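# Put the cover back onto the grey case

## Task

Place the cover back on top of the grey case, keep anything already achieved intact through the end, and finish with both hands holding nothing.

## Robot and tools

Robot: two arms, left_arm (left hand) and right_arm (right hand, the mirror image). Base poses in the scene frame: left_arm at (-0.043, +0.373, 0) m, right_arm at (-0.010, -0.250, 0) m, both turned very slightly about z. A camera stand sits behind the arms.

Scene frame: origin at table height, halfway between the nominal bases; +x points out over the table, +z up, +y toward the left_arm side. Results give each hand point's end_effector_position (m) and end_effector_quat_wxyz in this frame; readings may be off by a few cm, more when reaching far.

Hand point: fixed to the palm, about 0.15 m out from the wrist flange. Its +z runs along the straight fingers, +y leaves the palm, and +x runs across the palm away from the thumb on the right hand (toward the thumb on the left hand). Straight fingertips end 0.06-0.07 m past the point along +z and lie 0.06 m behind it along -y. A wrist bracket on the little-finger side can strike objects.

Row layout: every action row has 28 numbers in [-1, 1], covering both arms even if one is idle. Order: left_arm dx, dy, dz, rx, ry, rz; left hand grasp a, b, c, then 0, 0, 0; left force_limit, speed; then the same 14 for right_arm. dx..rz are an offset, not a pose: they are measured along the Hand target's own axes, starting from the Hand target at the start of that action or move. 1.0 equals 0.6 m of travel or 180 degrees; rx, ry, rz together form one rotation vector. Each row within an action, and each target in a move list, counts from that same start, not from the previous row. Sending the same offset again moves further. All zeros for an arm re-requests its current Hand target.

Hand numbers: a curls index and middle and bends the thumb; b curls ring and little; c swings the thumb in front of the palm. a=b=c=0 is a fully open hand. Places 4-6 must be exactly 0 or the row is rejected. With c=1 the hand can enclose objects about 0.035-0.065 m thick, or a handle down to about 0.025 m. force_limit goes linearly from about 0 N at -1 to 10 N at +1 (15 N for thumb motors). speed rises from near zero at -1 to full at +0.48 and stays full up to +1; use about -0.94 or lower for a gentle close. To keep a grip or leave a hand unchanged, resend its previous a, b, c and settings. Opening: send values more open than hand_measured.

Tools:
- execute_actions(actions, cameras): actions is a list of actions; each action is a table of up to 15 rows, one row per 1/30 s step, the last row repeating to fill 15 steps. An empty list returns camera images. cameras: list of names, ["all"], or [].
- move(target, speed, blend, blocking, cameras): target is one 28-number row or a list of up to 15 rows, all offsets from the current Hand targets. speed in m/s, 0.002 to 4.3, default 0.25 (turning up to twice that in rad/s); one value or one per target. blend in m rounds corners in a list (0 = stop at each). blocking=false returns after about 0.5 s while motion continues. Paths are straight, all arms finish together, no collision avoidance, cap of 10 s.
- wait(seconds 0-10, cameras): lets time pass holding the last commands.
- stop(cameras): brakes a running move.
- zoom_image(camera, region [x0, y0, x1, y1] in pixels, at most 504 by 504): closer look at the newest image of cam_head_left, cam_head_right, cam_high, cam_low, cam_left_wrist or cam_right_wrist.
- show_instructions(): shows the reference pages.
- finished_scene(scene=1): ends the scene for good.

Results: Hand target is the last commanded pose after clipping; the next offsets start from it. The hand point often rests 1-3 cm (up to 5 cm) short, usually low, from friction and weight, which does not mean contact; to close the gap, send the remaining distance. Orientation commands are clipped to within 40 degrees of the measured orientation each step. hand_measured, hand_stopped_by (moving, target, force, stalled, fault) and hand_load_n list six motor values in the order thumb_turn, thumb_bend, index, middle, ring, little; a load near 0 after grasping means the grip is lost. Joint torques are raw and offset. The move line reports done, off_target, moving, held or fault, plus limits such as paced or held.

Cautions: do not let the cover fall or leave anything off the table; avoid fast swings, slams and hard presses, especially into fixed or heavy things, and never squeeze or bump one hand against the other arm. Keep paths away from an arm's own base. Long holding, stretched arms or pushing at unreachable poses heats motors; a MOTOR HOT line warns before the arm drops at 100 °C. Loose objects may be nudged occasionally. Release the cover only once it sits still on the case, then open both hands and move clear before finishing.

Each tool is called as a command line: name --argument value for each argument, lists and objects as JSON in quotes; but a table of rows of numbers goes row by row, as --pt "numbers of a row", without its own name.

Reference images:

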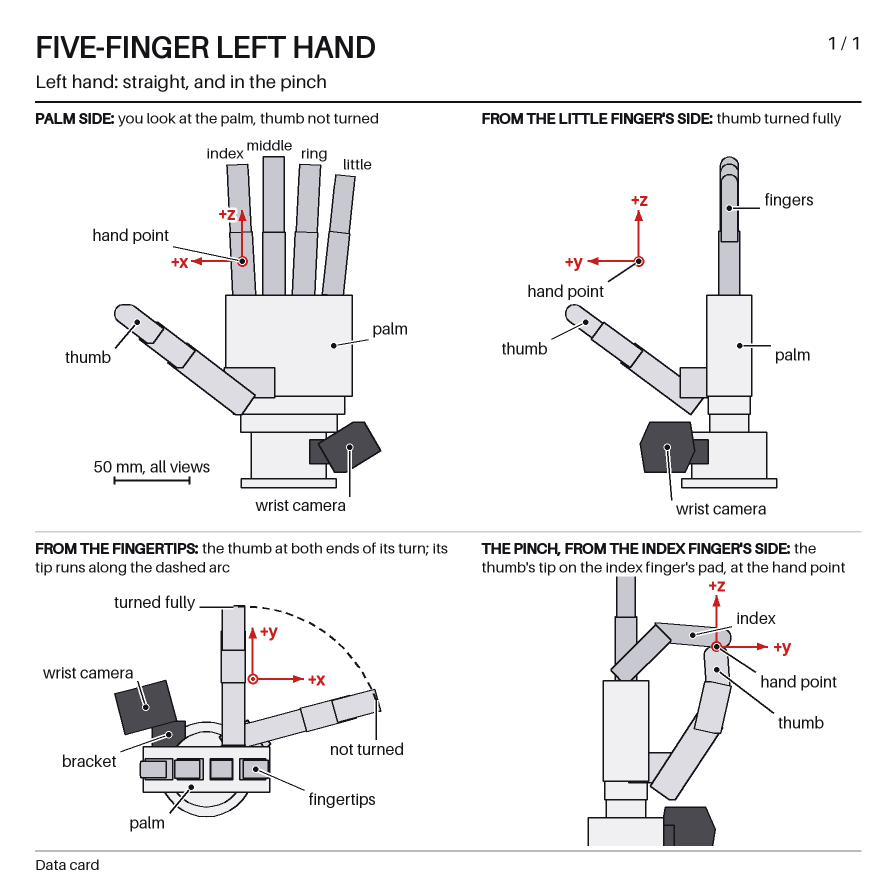

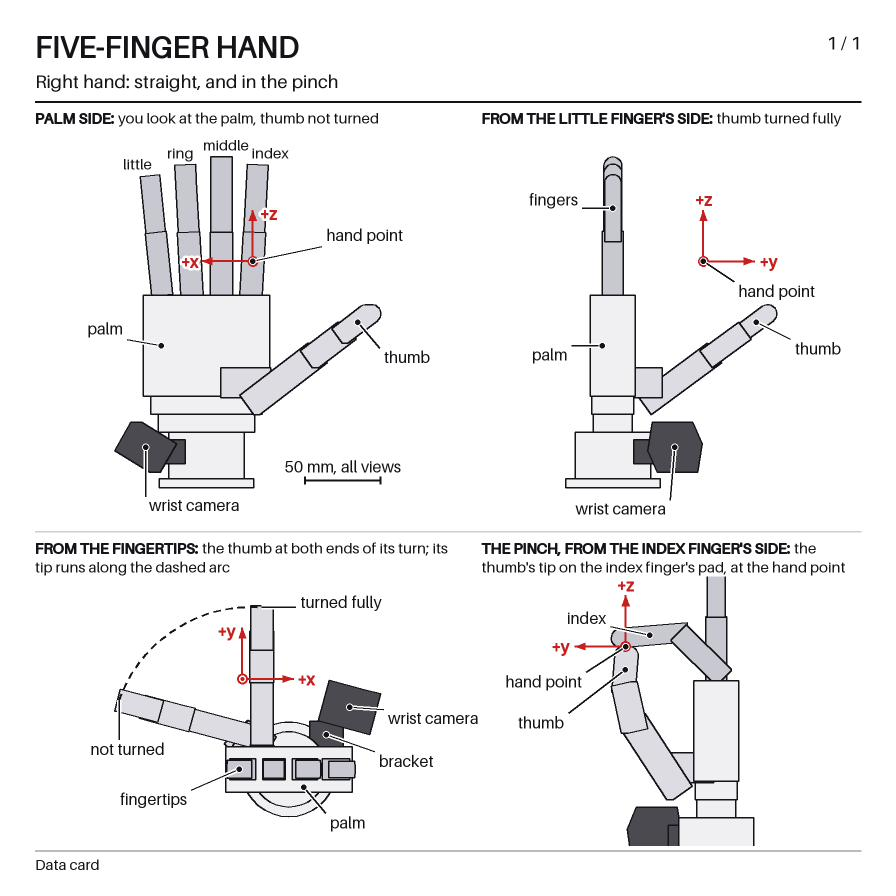

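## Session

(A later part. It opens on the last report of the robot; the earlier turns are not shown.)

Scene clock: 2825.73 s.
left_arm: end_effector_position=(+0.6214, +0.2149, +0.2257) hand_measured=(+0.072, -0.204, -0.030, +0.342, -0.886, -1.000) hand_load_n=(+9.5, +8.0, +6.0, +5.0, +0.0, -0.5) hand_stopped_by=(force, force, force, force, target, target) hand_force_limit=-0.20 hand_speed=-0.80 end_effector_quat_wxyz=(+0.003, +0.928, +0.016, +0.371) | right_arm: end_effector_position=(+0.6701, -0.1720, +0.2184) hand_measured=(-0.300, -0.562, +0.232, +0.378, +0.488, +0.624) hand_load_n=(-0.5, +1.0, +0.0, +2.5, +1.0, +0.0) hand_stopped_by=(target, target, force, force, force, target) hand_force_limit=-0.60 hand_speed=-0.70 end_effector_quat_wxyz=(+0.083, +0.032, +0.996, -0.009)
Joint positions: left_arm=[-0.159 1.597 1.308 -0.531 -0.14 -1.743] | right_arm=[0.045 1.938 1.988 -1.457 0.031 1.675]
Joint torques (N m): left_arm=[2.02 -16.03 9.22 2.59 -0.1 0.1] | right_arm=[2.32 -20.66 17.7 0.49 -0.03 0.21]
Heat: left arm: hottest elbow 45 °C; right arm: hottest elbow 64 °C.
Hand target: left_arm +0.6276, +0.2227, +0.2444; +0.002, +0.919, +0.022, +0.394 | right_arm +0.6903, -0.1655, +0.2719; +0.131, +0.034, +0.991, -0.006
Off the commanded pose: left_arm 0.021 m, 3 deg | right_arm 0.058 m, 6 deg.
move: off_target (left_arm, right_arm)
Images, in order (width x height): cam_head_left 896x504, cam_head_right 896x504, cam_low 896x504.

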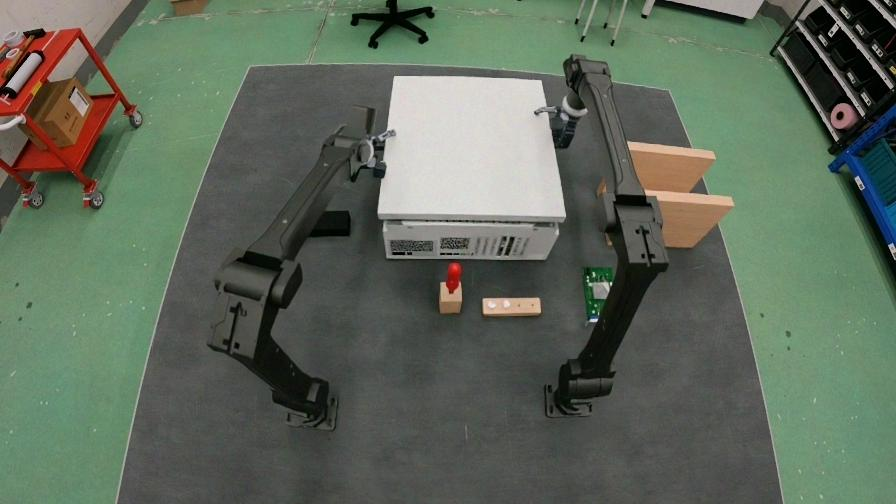

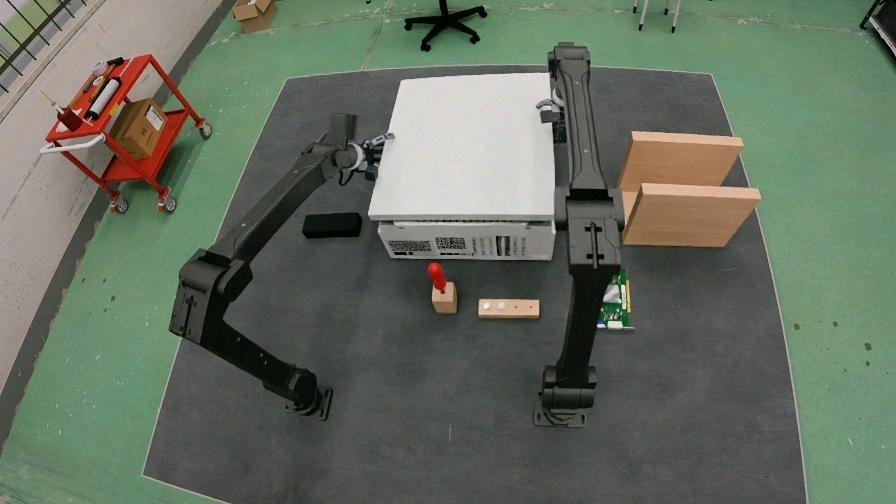

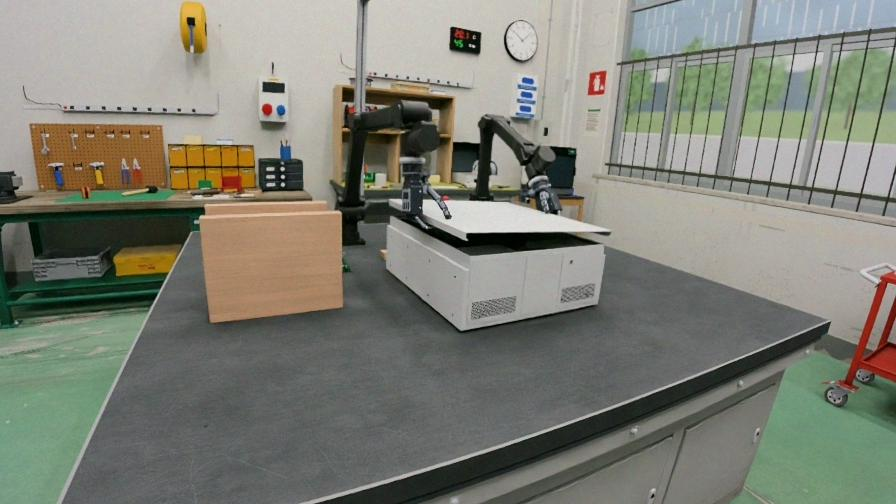

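execute_actions --actions '[[[0,0,0,0,0,0,0.76,0,1.0,0,0,0,-0.2,-0.8,0,0,0,0,0,0,0.66,0.55,0.35,0,0,0,-0.6,-0.85]],[[0,0,0,0,0,0,0.76,0,1.0,0,0,0,-0.2,-0.8,0,0,0,0,0,0,0.66,0.55,0.35,0,0,0,-0.6,-0.85]],[[0,0,0,0,0,0,0.76,0,1.0,0,0,0,-0.2,-0.8,0,0,0,0,0,0,0.66,0.55,0.35,0,0,0,-0.6,-0.85]]]' --cameras '["cam_low","cam_right_wrist"]'

zoom_image --camera "cam_low" --region '[370, 180, 470, 285]'

Scene clock: 2853.13 s.
left_arm: end_effector_position=(+0.6214, +0.2149, +0.2257) hand_measured=(+0.072, -0.204, -0.030, +0.342, -0.886, -1.000) hand_load_n=(+9.5, +8.0, +6.0, +5.5, +0.0, +0.0) hand_stopped_by=(force, force, force, force, target, target) hand_force_limit=-0.20 hand_speed=-0.80 end_effector_quat_wxyz=(+0.003, +0.928, +0.016, +0.371) | right_arm: end_effector_position=(+0.6701, -0.1720, +0.2184) hand_measured=(-0.300, -0.552, +0.210, +0.378, +0.144, +0.034) hand_load_n=(+0.5, +3.5, +0.0, +4.0, +0.0, +0.0) hand_stopped_by=(target, force, target, force, target, target) hand_force_limit=-0.60 hand_speed=-0.85 end_effector_quat_wxyz=(+0.083, +0.032, +0.996, -0.009)
Joint positions: left_arm=[-0.159 1.597 1.308 -0.531 -0.14 -1.743] | right_arm=[0.045 1.938 1.988 -1.457 0.031 1.675]
Joint torques (N m): left_arm=[2.14 -15.97 9.17 2.61 -0.1 0.12] | right_arm=[2.61 -21.07 17.59 0.42 -0.03 0.17]
Heat: left arm: hottest elbow 45 °C; right arm: hottest elbow 64 °C.
Hand target: left_arm +0.6276, +0.2227, +0.2444; +0.002, +0.919, +0.022, +0.394 | right_arm +0.6903, -0.1655, +0.2719; +0.131, +0.034, +0.991, -0.006
Off the commanded pose: left_arm 0.021 m, 3 deg | right_arm 0.058 m, 6 deg.
Step readings (end_effector_position of left_arm | right_arm):
0: (+0.6214, +0.2149, +0.2257) | (+0.6701, -0.1720, +0.2184)
1: (+0.6214, +0.2149, +0.2257) | (+0.6701, -0.1720, +0.2184)
2: (+0.6214, +0.2149, +0.2257) | (+0.6701, -0.1720, +0.2184)
4: (+0.6214, +0.2149, +0.2257) | (+0.6701, -0.1720, +0.2184)
8: (+0.6214, +0.2149, +0.2257) | (+0.6701, -0.1720, +0.2184)
15: (+0.6214, +0.2149, +0.2257) | (+0.6701, -0.1720, +0.2184)
16: (+0.6214, +0.2149, +0.2257) | (+0.6701, -0.1720, +0.2184)
17: (+0.6214, +0.2149, +0.2257) | (+0.6701, -0.1720, +0.2184)
19: (+0.6214, +0.2149, +0.2257) | (+0.6701, -0.1720, +0.2184)
23: (+0.6214, +0.2149, +0.2257) | (+0.6701, -0.1720, +0.2184)
30: (+0.6214, +0.2149, +0.2257) | (+0.6701, -0.1720, +0.2184)
31: (+0.6214, +0.2149, +0.2257) | (+0.6701, -0.1720, +0.2184)
32: (+0.6214, +0.2149, +0.2257) | (+0.6701, -0.1720, +0.2184)
34: (+0.6214, +0.2149, +0.2257) | (+0.6701, -0.1720, +0.2184)
38: (+0.6214, +0.2149, +0.2257) | (+0.6701, -0.1720, +0.2184)
45: (+0.6214, +0.2149, +0.2257) | (+0.6701, -0.1720, +0.2184)
Images, in order (width x height): cam_low 896x504, cam_right_wrist 672x504.

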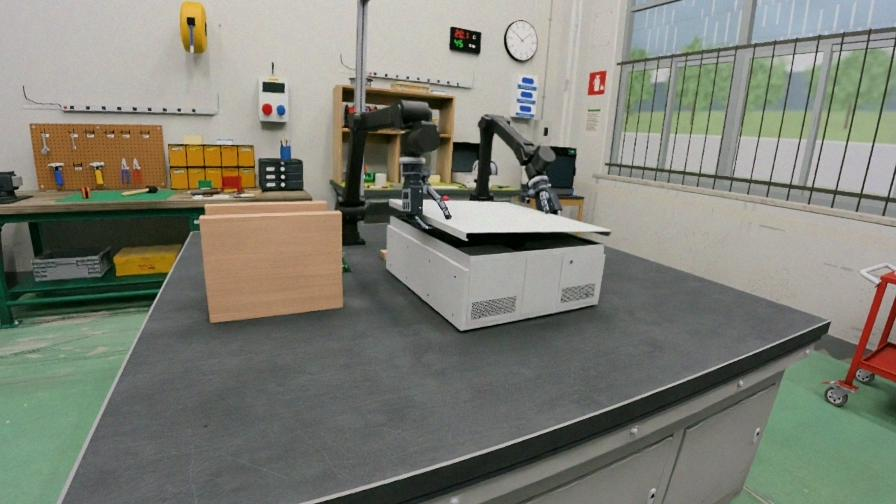

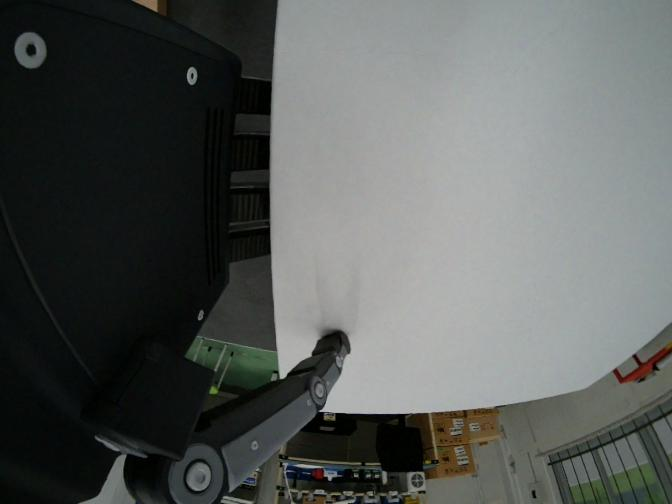

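Scaled by 4.800.

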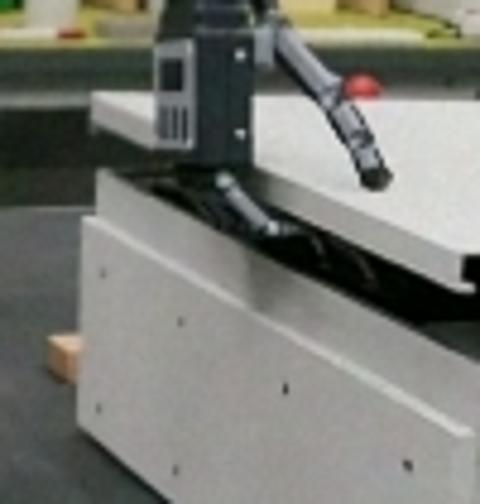

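move --target '[0,0,0,0,0,0,0.76,0,1.0,0,0,0,-0.2,-0.8,-0.0167,-0.0565,0.0047,0,0,0,0.66,0.55,0.2,0,0,0,-0.6,-0.7]' --speed 0.04 --cameras '["all"]'

zoom_image --camera "cam_low" --region '[370, 180, 470, 285]'

zoom_image --camera "cam_low" --region '[420, 200, 520, 305]'

Scene clock: 2865.93 s.
left_arm: end_effector_position=(+0.6217, +0.2139, +0.2265) hand_measured=(+0.072, -0.204, -0.030, +0.342, -0.886, -1.000) hand_load_n=(+8.0, +9.0, +3.5, +10.0, +0.0, +0.0) hand_stopped_by=(force, force, force, force, target, target) hand_force_limit=-0.20 hand_speed=-0.80 end_effector_quat_wxyz=(+0.005, +0.928, +0.015, +0.372) | right_arm: end_effector_position=(+0.6729, -0.1737, +0.2180) hand_measured=(-0.600, -0.600, +0.210, +0.378, +0.144, +0.034) hand_load_n=(+0.0, +0.0, +0.0, +3.0, +0.0, +0.0) hand_stopped_by=(target, target, target, force, target, target) hand_force_limit=-0.60 hand_speed=-0.70 end_effector_quat_wxyz=(+0.079, +0.019, +0.997, -0.003)
Joint positions: left_arm=[-0.159 1.597 1.308 -0.528 -0.135 -1.743] | right_arm=[0.036 1.956 2.014 -1.471 0.014 1.641]
Joint torques (N m): left_arm=[1.9 -15.97 9.21 2.45 -0.28 0.12] | right_arm=[-1.9 -20.48 18.33 0.34 0.14 -0.04]
Heat: left arm: hottest elbow 45 °C; right arm: hottest elbow 65 °C.
Hand target: left_arm +0.6275, +0.2227, +0.2443; +0.002, +0.919, +0.022, +0.394 | right_arm +0.6984, -0.1998, +0.2719; +0.132, +0.034, +0.991, -0.006
Off the commanded pose: left_arm 0.021 m, 3 deg | right_arm 0.065 m, 6 deg.
move: off_target (left_arm, right_arm)

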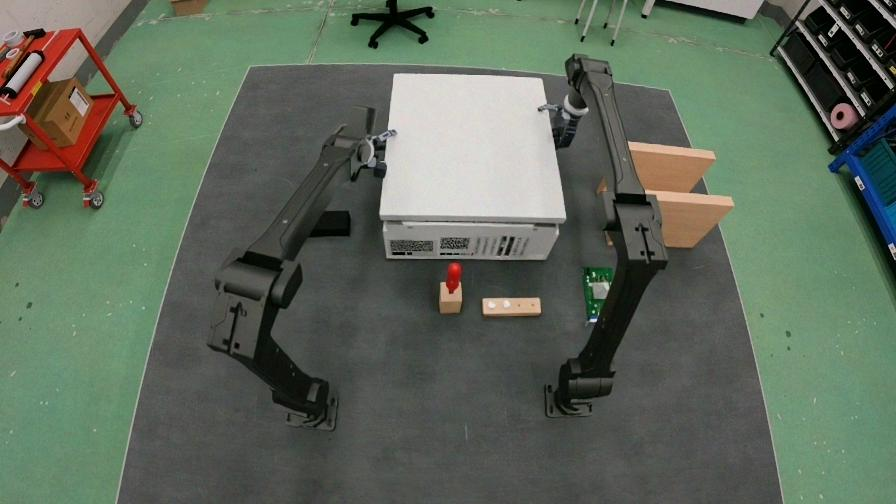

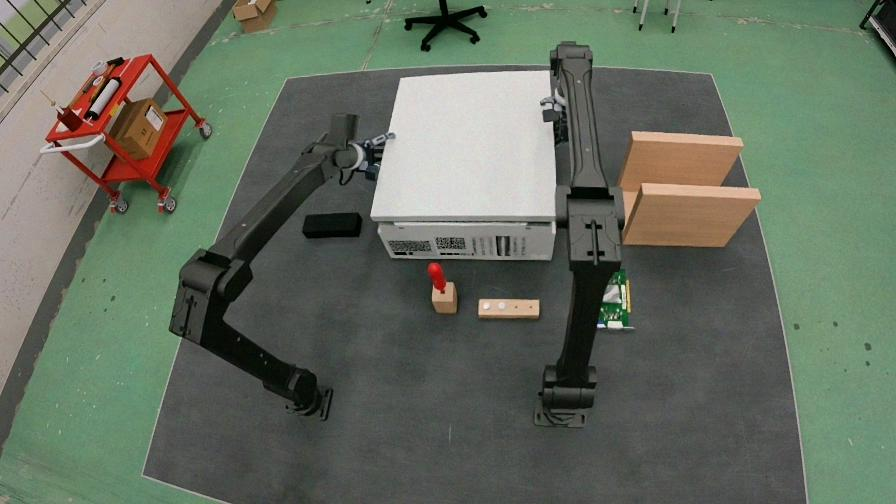

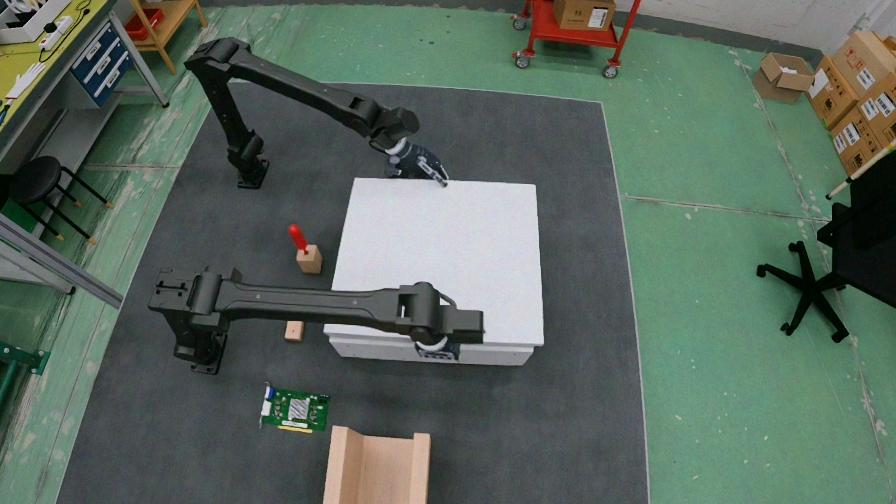

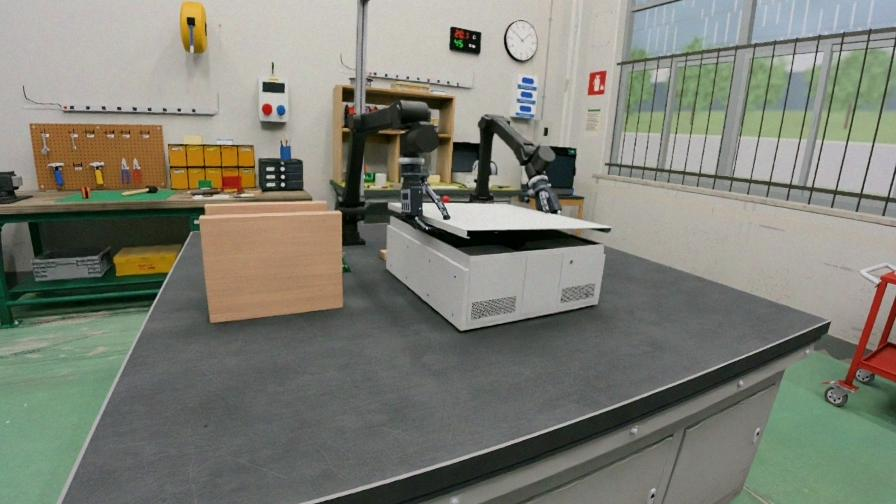

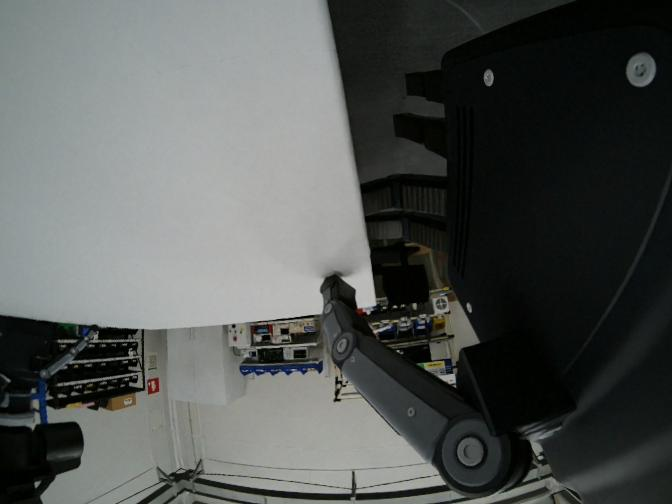

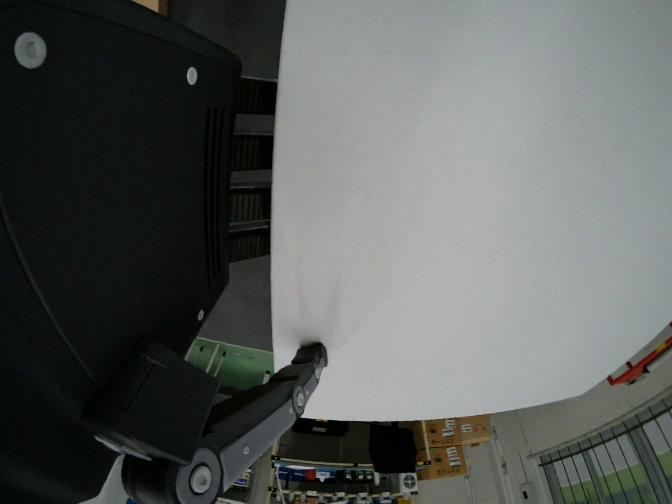

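Scaled by 4.800.

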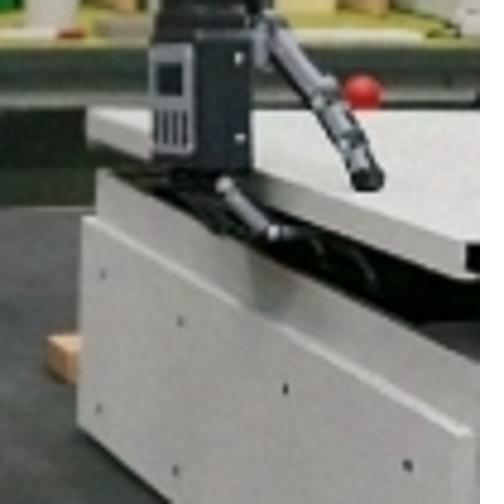

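Scaled by 4.800.

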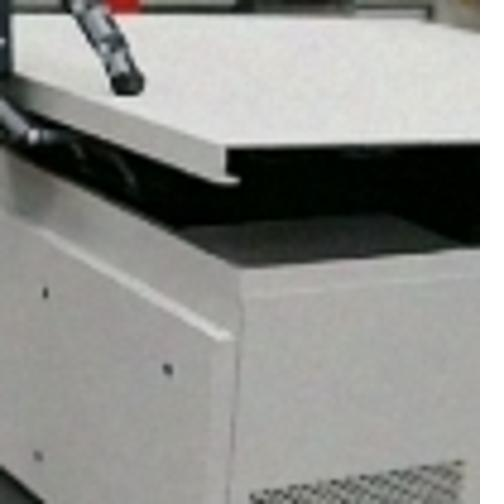

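move --pt "0 0 0 0 0.022 0 0.76 0 1.0 0 0 0 -0.2 -0.8 0 0 0 0 0 0.05 0.66 0.55 0.2 0 0 0 -0.6 -0.7" --pt "0 0 0 0 0.022 0 0.76 0 1.0 0 0 0 -0.2 -0.8 0 0 0 0 0 -0.05 0.66 0.55 0.2 0 0 0 -0.6 -0.7" --pt "0 0 0 0 0.022 0 0.76 0 1.0 0 0 0 -0.2 -0.8 0 0 0 0 0 0.0 0.66 0.55 0.2 0 0 0 -0.6 -0.7" --speed 0.1 --blend 0.01 --cameras '["cam_low","cam_right_wrist","cam_left_wrist"]'

zoom_image --camera "cam_low" --region '[370, 180, 470, 285]'

zoom_image --camera "cam_low" --region '[420, 200, 520, 305]'

Scene clock: 2952.33 s.
left_arm: end_effector_position=(+0.6255, +0.2128, +0.2240) hand_measured=(+0.072, -0.204, -0.030, +0.342, -0.886, -1.000) hand_load_n=(+9.0, +11.5, +5.5, +2.5, +0.0, +0.0) hand_stopped_by=(force, force, force, force, target, target) hand_force_limit=-0.20 hand_speed=-0.80 end_effector_quat_wxyz=(+0.007, +0.916, +0.015, +0.402) | right_arm: end_effector_position=(+0.6819, -0.1764, +0.2235) hand_measured=(-0.600, -0.600, +0.210, +0.378, +0.144, +0.034) hand_load_n=(-1.5, +2.0, +0.0, +3.5, +0.5, +0.5) hand_stopped_by=(target, target, target, force, target, target) hand_force_limit=-0.60 hand_speed=-0.70 end_effector_quat_wxyz=(+0.085, +0.001, +0.996, -0.002)
Joint positions: left_arm=[-0.162 1.594 1.26 -0.418 -0.144 -1.739] | right_arm=[0.028 1.984 2.07 -1.487 0.008 1.595]
Joint torques (N m): left_arm=[1.9 -16.85 8.49 2.65 -0.53 0.14] | right_arm=[-0.79 -22.83 14.2 0.94 0.31 0.39]
Heat: left arm: hottest elbow 45 °C; right arm: hottest elbow 86 °C. Fold the right arm in close to its base, or ease its load, before you think long.
Hand target: left_arm +0.6276, +0.2228, +0.2444; +0.001, +0.905, +0.022, +0.426 | right_arm +0.6983, -0.1998, +0.2718; +0.131, +0.034, +0.991, -0.006
Off the commanded pose: left_arm 0.023 m, 3 deg | right_arm 0.056 m, 7 deg.
MOTOR HOT: joint 3 (elbow) of the right arm reports 86 °C; the controller stops that arm at 100 °C. To cool a motor, set the load down, stop pushing, or move to a pose that needs little force.
move: off_target (left_arm, right_arm)
Images, in order (width x height): cam_low 896x504, cam_left_wrist 672x504, cam_right_wrist 672x504.

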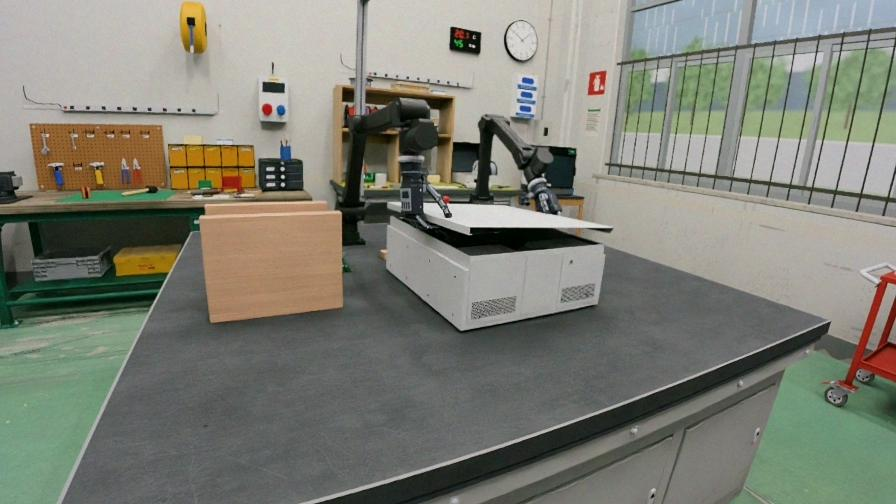

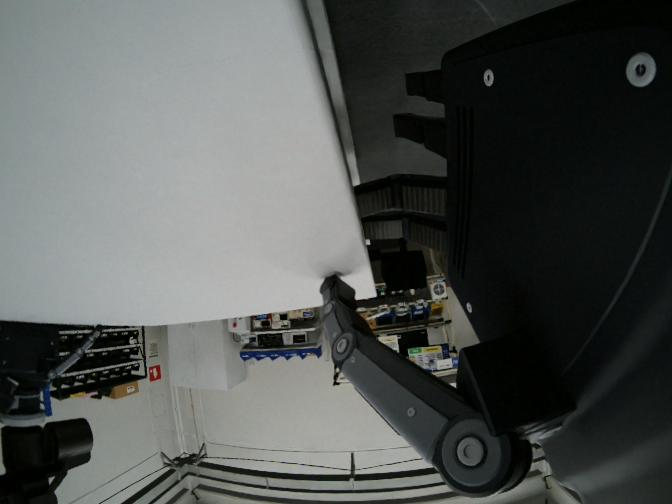

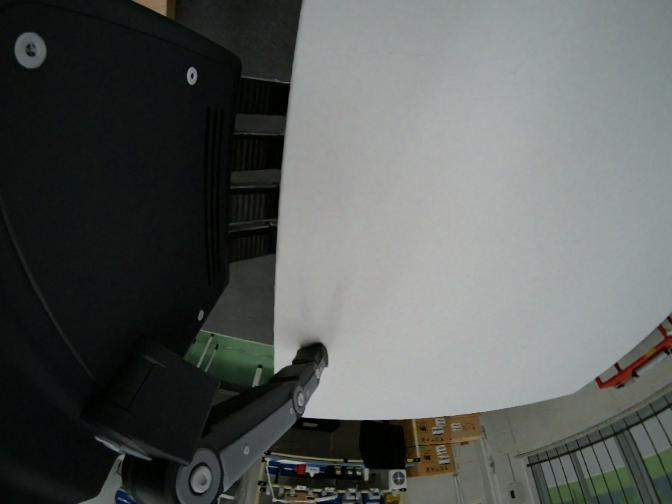

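Scaled by 4.800.

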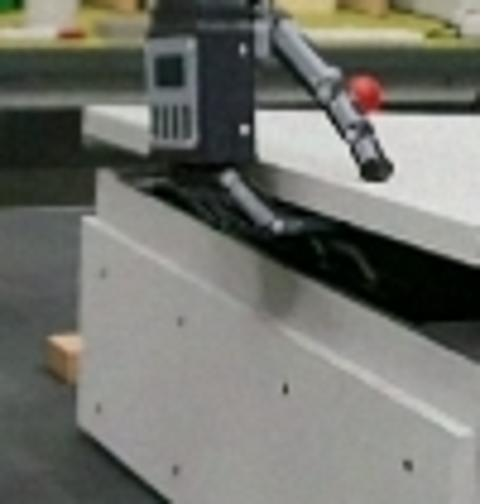

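Scaled by 4.800.

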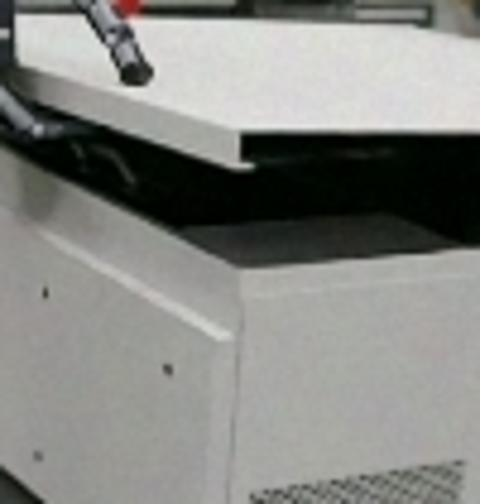

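move --target '[0,0,0,0,0,0,0.76,0,1.0,0,0,0,-0.2,-0.8,0.0377,-0.0008,0.0762,0,0,0,0.66,0.55,0.2,0,0,0,-0.6,-0.7]' --speed 0.08 --cameras '["cam_low","cam_right_wrist","cam_head_left"]'

Scene clock: 2957.10 s.
left_arm: end_effector_position=(+0.6254, +0.2123, +0.2243) hand_measured=(+0.072, -0.204, -0.030, +0.342, -0.886, -1.000) hand_load_n=(+7.5, +11.0, +5.5, +2.5, +0.0, +0.0) hand_stopped_by=(force, force, force, force, target, target) hand_force_limit=-0.20 hand_speed=-0.80 end_effector_quat_wxyz=(+0.007, +0.915, +0.014, +0.402) | right_arm: end_effector_position=(+0.6835, -0.1778, +0.2193) hand_measured=(-0.600, -0.600, +0.210, +0.378, +0.144, +0.034) hand_load_n=(+0.0, +0.0, +0.0, +2.5, +0.0, -5.0) hand_stopped_by=(target, target, target, force, target, target) hand_force_limit=-0.60 hand_speed=-0.70 end_effector_quat_wxyz=(+0.121, +0.010, +0.993, +0.000)
Joint positions: left_arm=[-0.162 1.594 1.26 -0.418 -0.144 -1.736] | right_arm=[0.026 1.924 1.949 -1.354 0.008 1.613]
Joint torques (N m): left_arm=[1.79 -16.73 8.47 2.66 -0.5 0.12] | right_arm=[-1.2 -19.96 8.61 1.73 0.32 0.29]
Heat: left arm: hottest elbow 45 °C; right arm: hottest elbow 85 °C. Fold the right arm in close to its base, or ease its load, before you think long.
Hand target: left_arm +0.6275, +0.2225, +0.2444; +0.001, +0.905, +0.021, +0.426 | right_arm +0.6884, -0.1999, +0.2218; +0.131, +0.034, +0.991, -0.006
Off the commanded pose: left_arm 0.023 m, 3 deg | right_arm 0.023 m, 3 deg.
MOTOR HOT: still on. Joint 3 (elbow) of the right arm reports 85 °C.
move: off_target (left_arm, right_arm)
Images, in order (width x height): cam_head_left 896x504, cam_low 896x504, cam_right_wrist 672x504.

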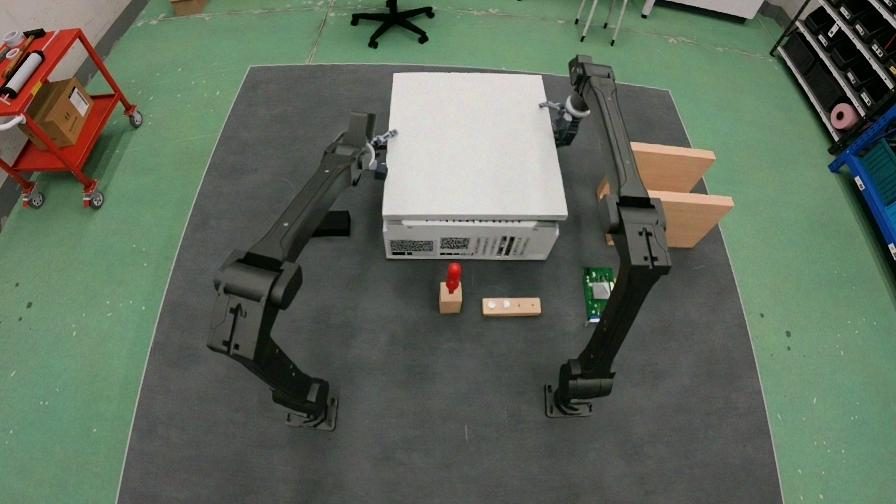

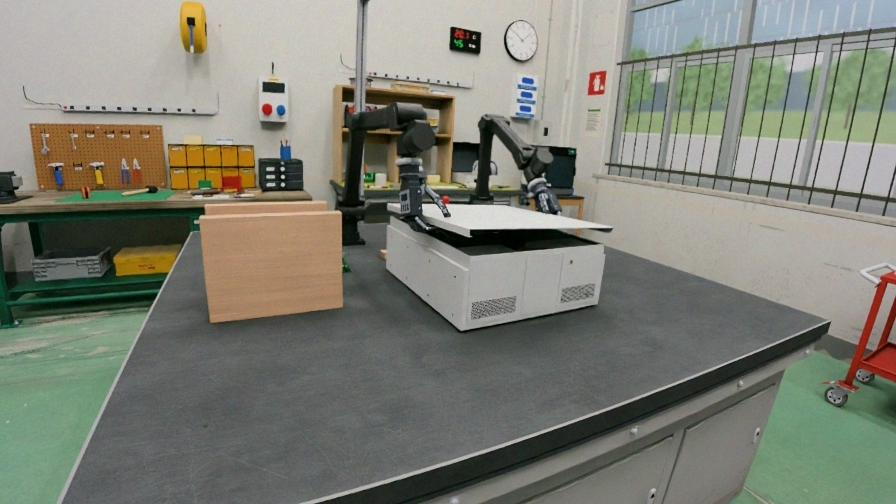

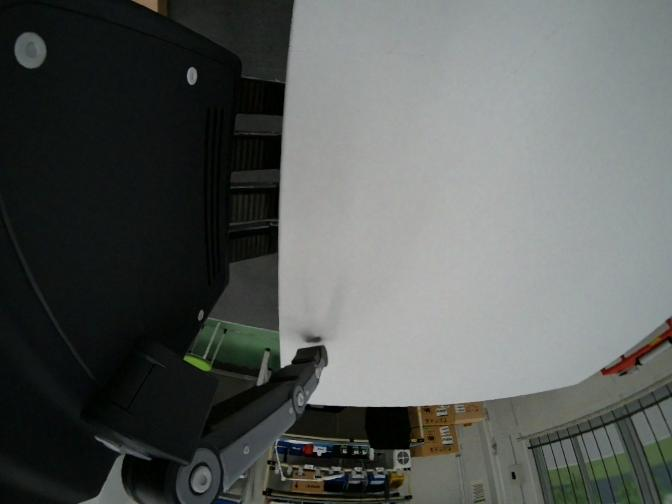

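execute_actions --actions '[[[0,0,0,0,0,0,0.76,0,1.0,0,0,0,-0.2,-0.8,0,0,0,0,0,0,0.66,0.63,0.2,0,0,0,-0.6,-0.8]],[[0,0,0,0,0,0,0.76,0,1.0,0,0,0,-0.2,-0.8,0,0,0,0,0,0,0.66,0.63,0.2,0,0,0,-0.6,-0.8]]]' --cameras '["cam_low"]'

zoom_image --camera "cam_low" --region '[370, 180, 470, 285]'

zoom_image --camera "cam_low" --region '[420, 200, 520, 305]'

Scene clock: 2968.93 s.
left_arm: end_effector_position=(+0.6252, +0.2122, +0.2241) hand_measured=(+0.072, -0.204, -0.030, +0.342, -0.886, -1.000) hand_load_n=(+5.5, +11.0, +4.5, +2.5, +0.0, +0.0) hand_stopped_by=(force, force, force, force, target, target) hand_force_limit=-0.20 hand_speed=-0.80 end_effector_quat_wxyz=(+0.006, +0.915, +0.013, +0.402) | right_arm: end_effector_position=(+0.6810, -0.1786, +0.2119) hand_measured=(-0.600, -0.624, +0.194, +0.378, +0.296, +0.194) hand_load_n=(+0.0, +0.0, +0.0, +2.5, +0.0, -1.0) hand_stopped_by=(target, target, target, force, target, target) hand_force_limit=-0.60 hand_speed=-0.80 end_effector_quat_wxyz=(+0.116, +0.011, +0.993, -0.001)
Joint positions: left_arm=[-0.162 1.594 1.26 -0.418 -0.144 -1.733] | right_arm=[0.026 1.924 1.933 -1.348 0.011 1.614]
Joint torques (N m): left_arm=[1.79 -16.73 8.44 2.67 -0.49 0.08] | right_arm=[-0.85 -20.84 9.94 1.46 0.18 0.28]
Heat: left arm: hottest elbow 46 °C; right arm: hottest elbow 78 °C.
Hand target: left_arm +0.6275, +0.2227, +0.2444; +0.001, +0.905, +0.022, +0.426 | right_arm +0.6884, -0.2000, +0.2218; +0.131, +0.034, +0.991, -0.006
Off the commanded pose: left_arm 0.023 m, 3 deg | right_arm 0.025 m, 3 deg.
MOTOR HOT: cleared for the motors of the right arm.
Step readings (end_effector_position of left_arm | right_arm):
0: (+0.6254, +0.2123, +0.2243) | (+0.6835, -0.1778, +0.2196)
1: (+0.6254, +0.2123, +0.2243) | (+0.6835, -0.1778, +0.2196)
2: (+0.6254, +0.2123, +0.2243) | (+0.6835, -0.1778, +0.2196)
4: (+0.6254, +0.2123, +0.2243) | (+0.6835, -0.1779, +0.2187)
8: (+0.6253, +0.2123, +0.2242) | (+0.6824, -0.1782, +0.2149)
15: (+0.6252, +0.2122, +0.2241) | (+0.6810, -0.1786, +0.2119)
16: (+0.6252, +0.2122, +0.2241) | (+0.6810, -0.1786, +0.2119)
17: (+0.6252, +0.2122, +0.2241) | (+0.6810, -0.1786, +0.2119)
19: (+0.6252, +0.2122, +0.2241) | (+0.6810, -0.1786, +0.2119)
23: (+0.6252, +0.2122, +0.2241) | (+0.6810, -0.1786, +0.2119)
30: (+0.6252, +0.2122, +0.2241) | (+0.6810, -0.1786, +0.2119)
Images, in order (width x height): cam_low 896x504.

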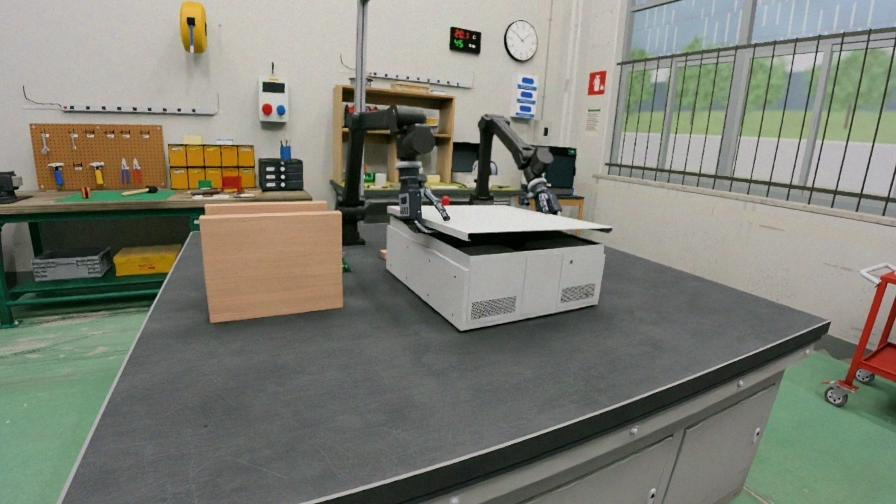

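Scaled by 4.800.

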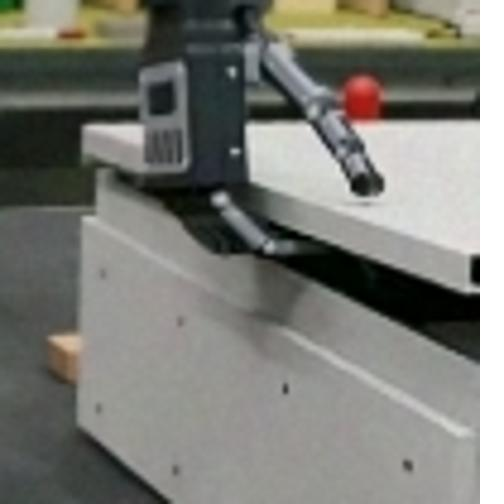

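Scaled by 4.800.

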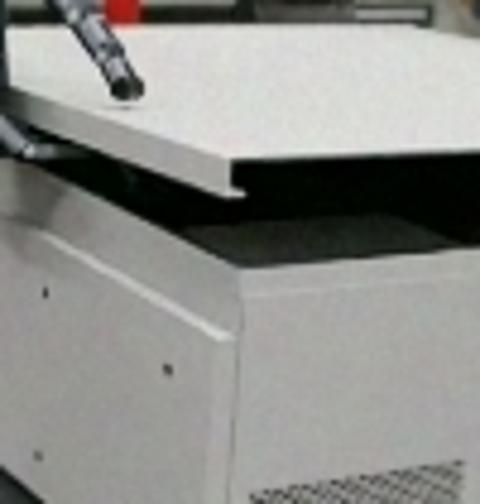

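execute_actions --actions '[]'

zoom_image --camera "cam_head_left" --region '[370, 200, 580, 270]'

zoom_image --camera "cam_head_right" --region '[360, 200, 570, 270]'

zoom_image --camera "cam_high" --region '[310, 300, 430, 370]'

zoom_image --camera "cam_high" --region '[450, 300, 570, 370]'

zoom_image --camera "cam_low" --region '[540, 205, 640, 310]'

Scene clock: 2979.10 s.
left_arm: end_effector_position=(+0.6252, +0.2122, +0.2241) hand_measured=(+0.072, -0.204, -0.030, +0.342, -0.886, -1.000) hand_load_n=(+5.5, +11.0, +4.5, +2.5, +0.0, +0.0) hand_stopped_by=(force, force, force, force, target, target) hand_force_limit=-0.20 hand_speed=-0.80 end_effector_quat_wxyz=(+0.006, +0.915, +0.013, +0.402) | right_arm: end_effector_position=(+0.6810, -0.1786, +0.2119) hand_measured=(-0.600, -0.624, +0.194, +0.378, +0.296, +0.194) hand_load_n=(+0.0, +0.0, +0.0, +2.5, +0.0, -1.0) hand_stopped_by=(target, target, target, force, target, target) hand_force_limit=-0.60 hand_speed=-0.80 end_effector_quat_wxyz=(+0.116, +0.011, +0.993, -0.001)
Joint positions: left_arm=[-0.162 1.594 1.26 -0.418 -0.144 -1.733] | right_arm=[0.026 1.924 1.933 -1.348 0.011 1.614]
Joint velocities: within noise
Joint torques (N m): left_arm=[2.08 -16.85 8.49 2.67 -0.48 0.09] | right_arm=[-0.26 -19.19 10.02 1.48 0.19 0.24]
Heat: left arm: hottest elbow 46 °C; right arm: hottest elbow 74 °C.
Hand target: left_arm +0.6275, +0.2227, +0.2444; +0.001, +0.905, +0.022, +0.426 | right_arm +0.6884, -0.2000, +0.2218; +0.131, +0.034, +0.991, -0.006
Off the commanded pose: left_arm 0.023 m, 3 deg | right_arm 0.025 m, 3 deg.

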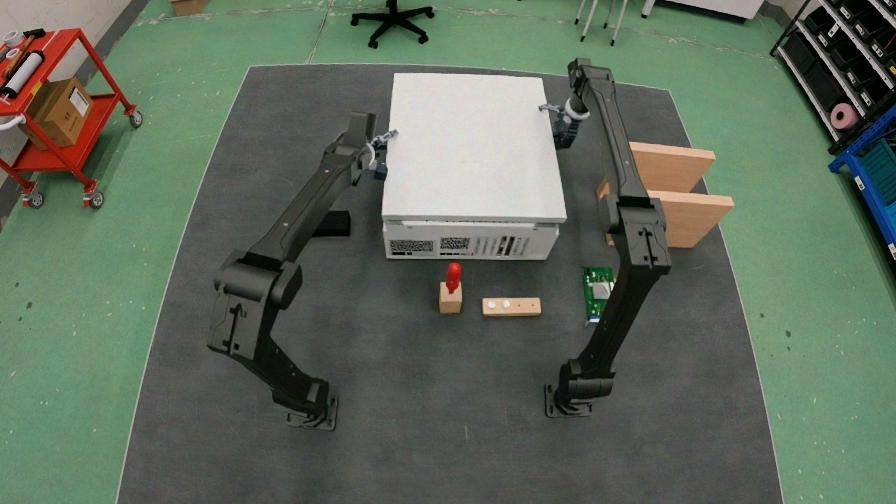

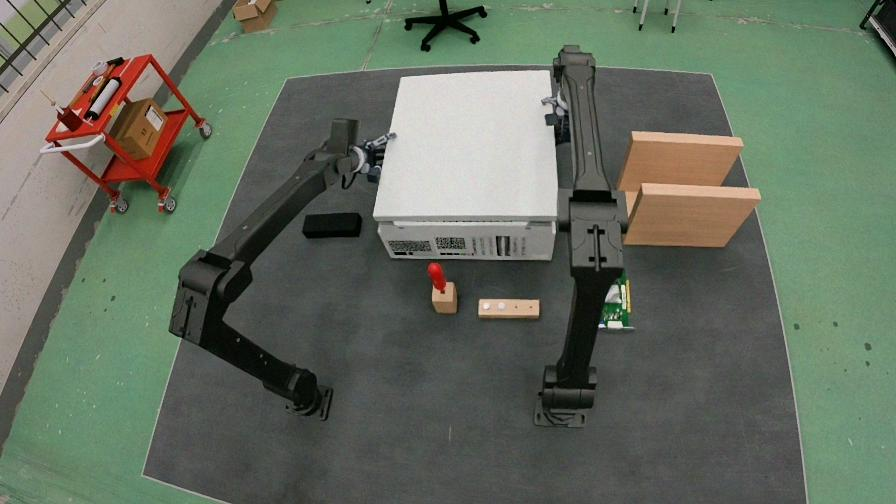

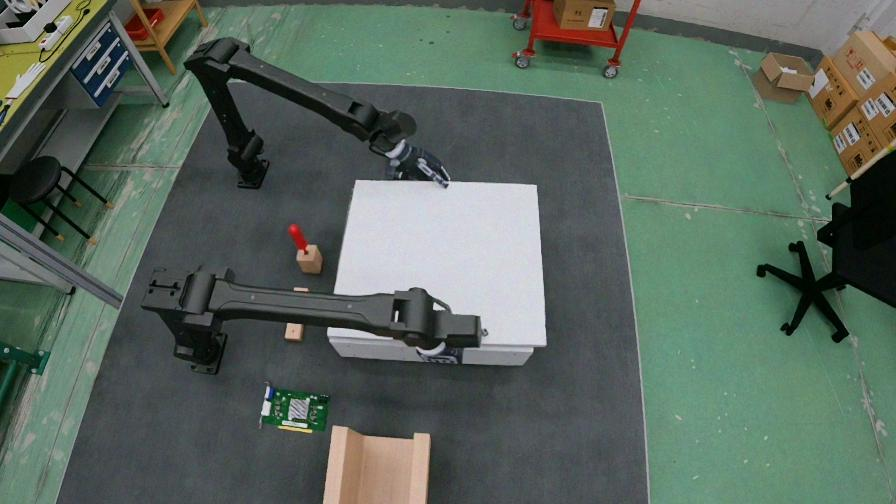

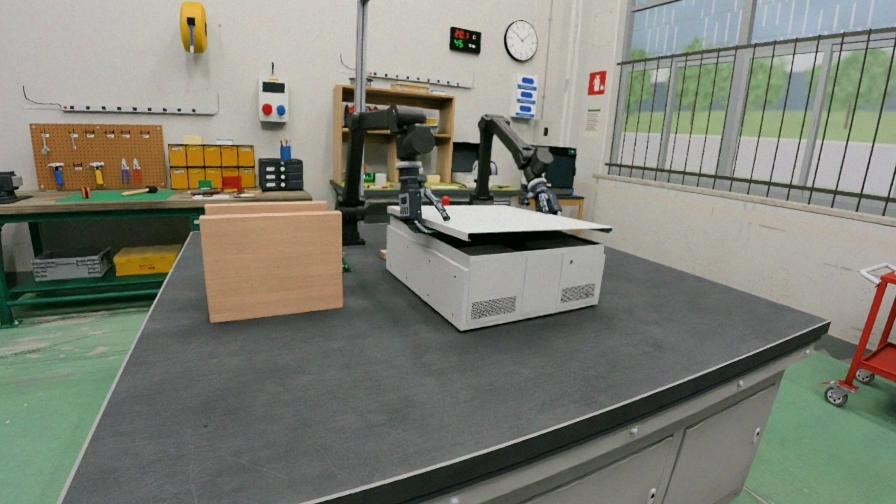

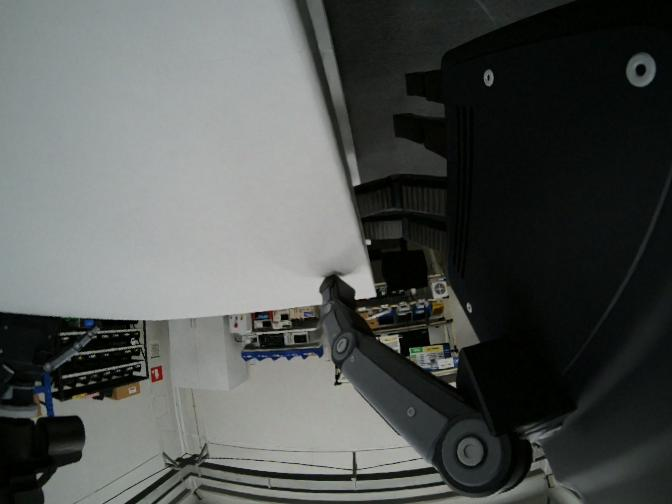

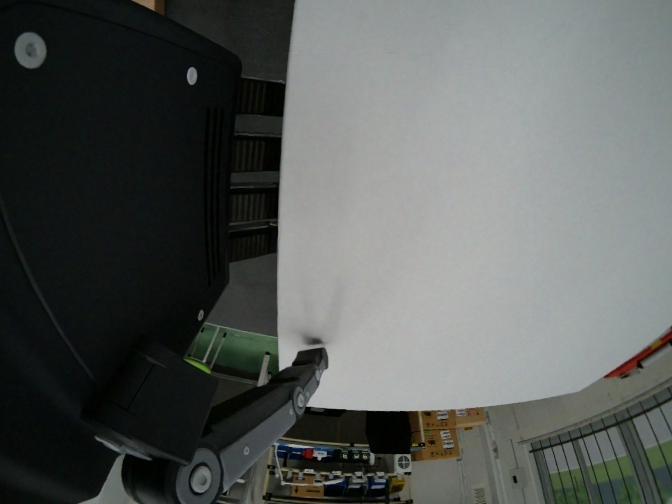

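Scaled by 2.400.

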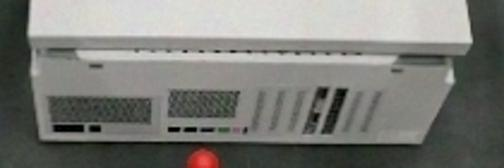

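Scaled by 2.400.

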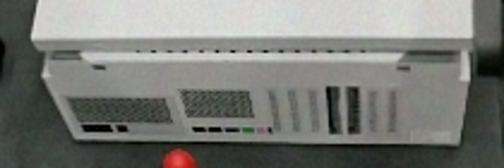

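Scaled by 4.200.

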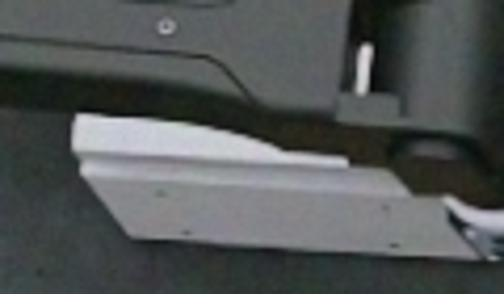

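Scaled by 4.200.

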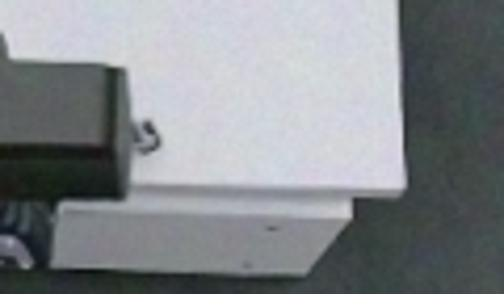

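Scaled by 4.800.

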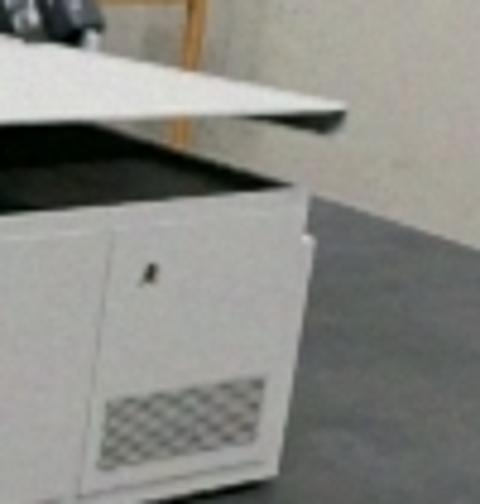

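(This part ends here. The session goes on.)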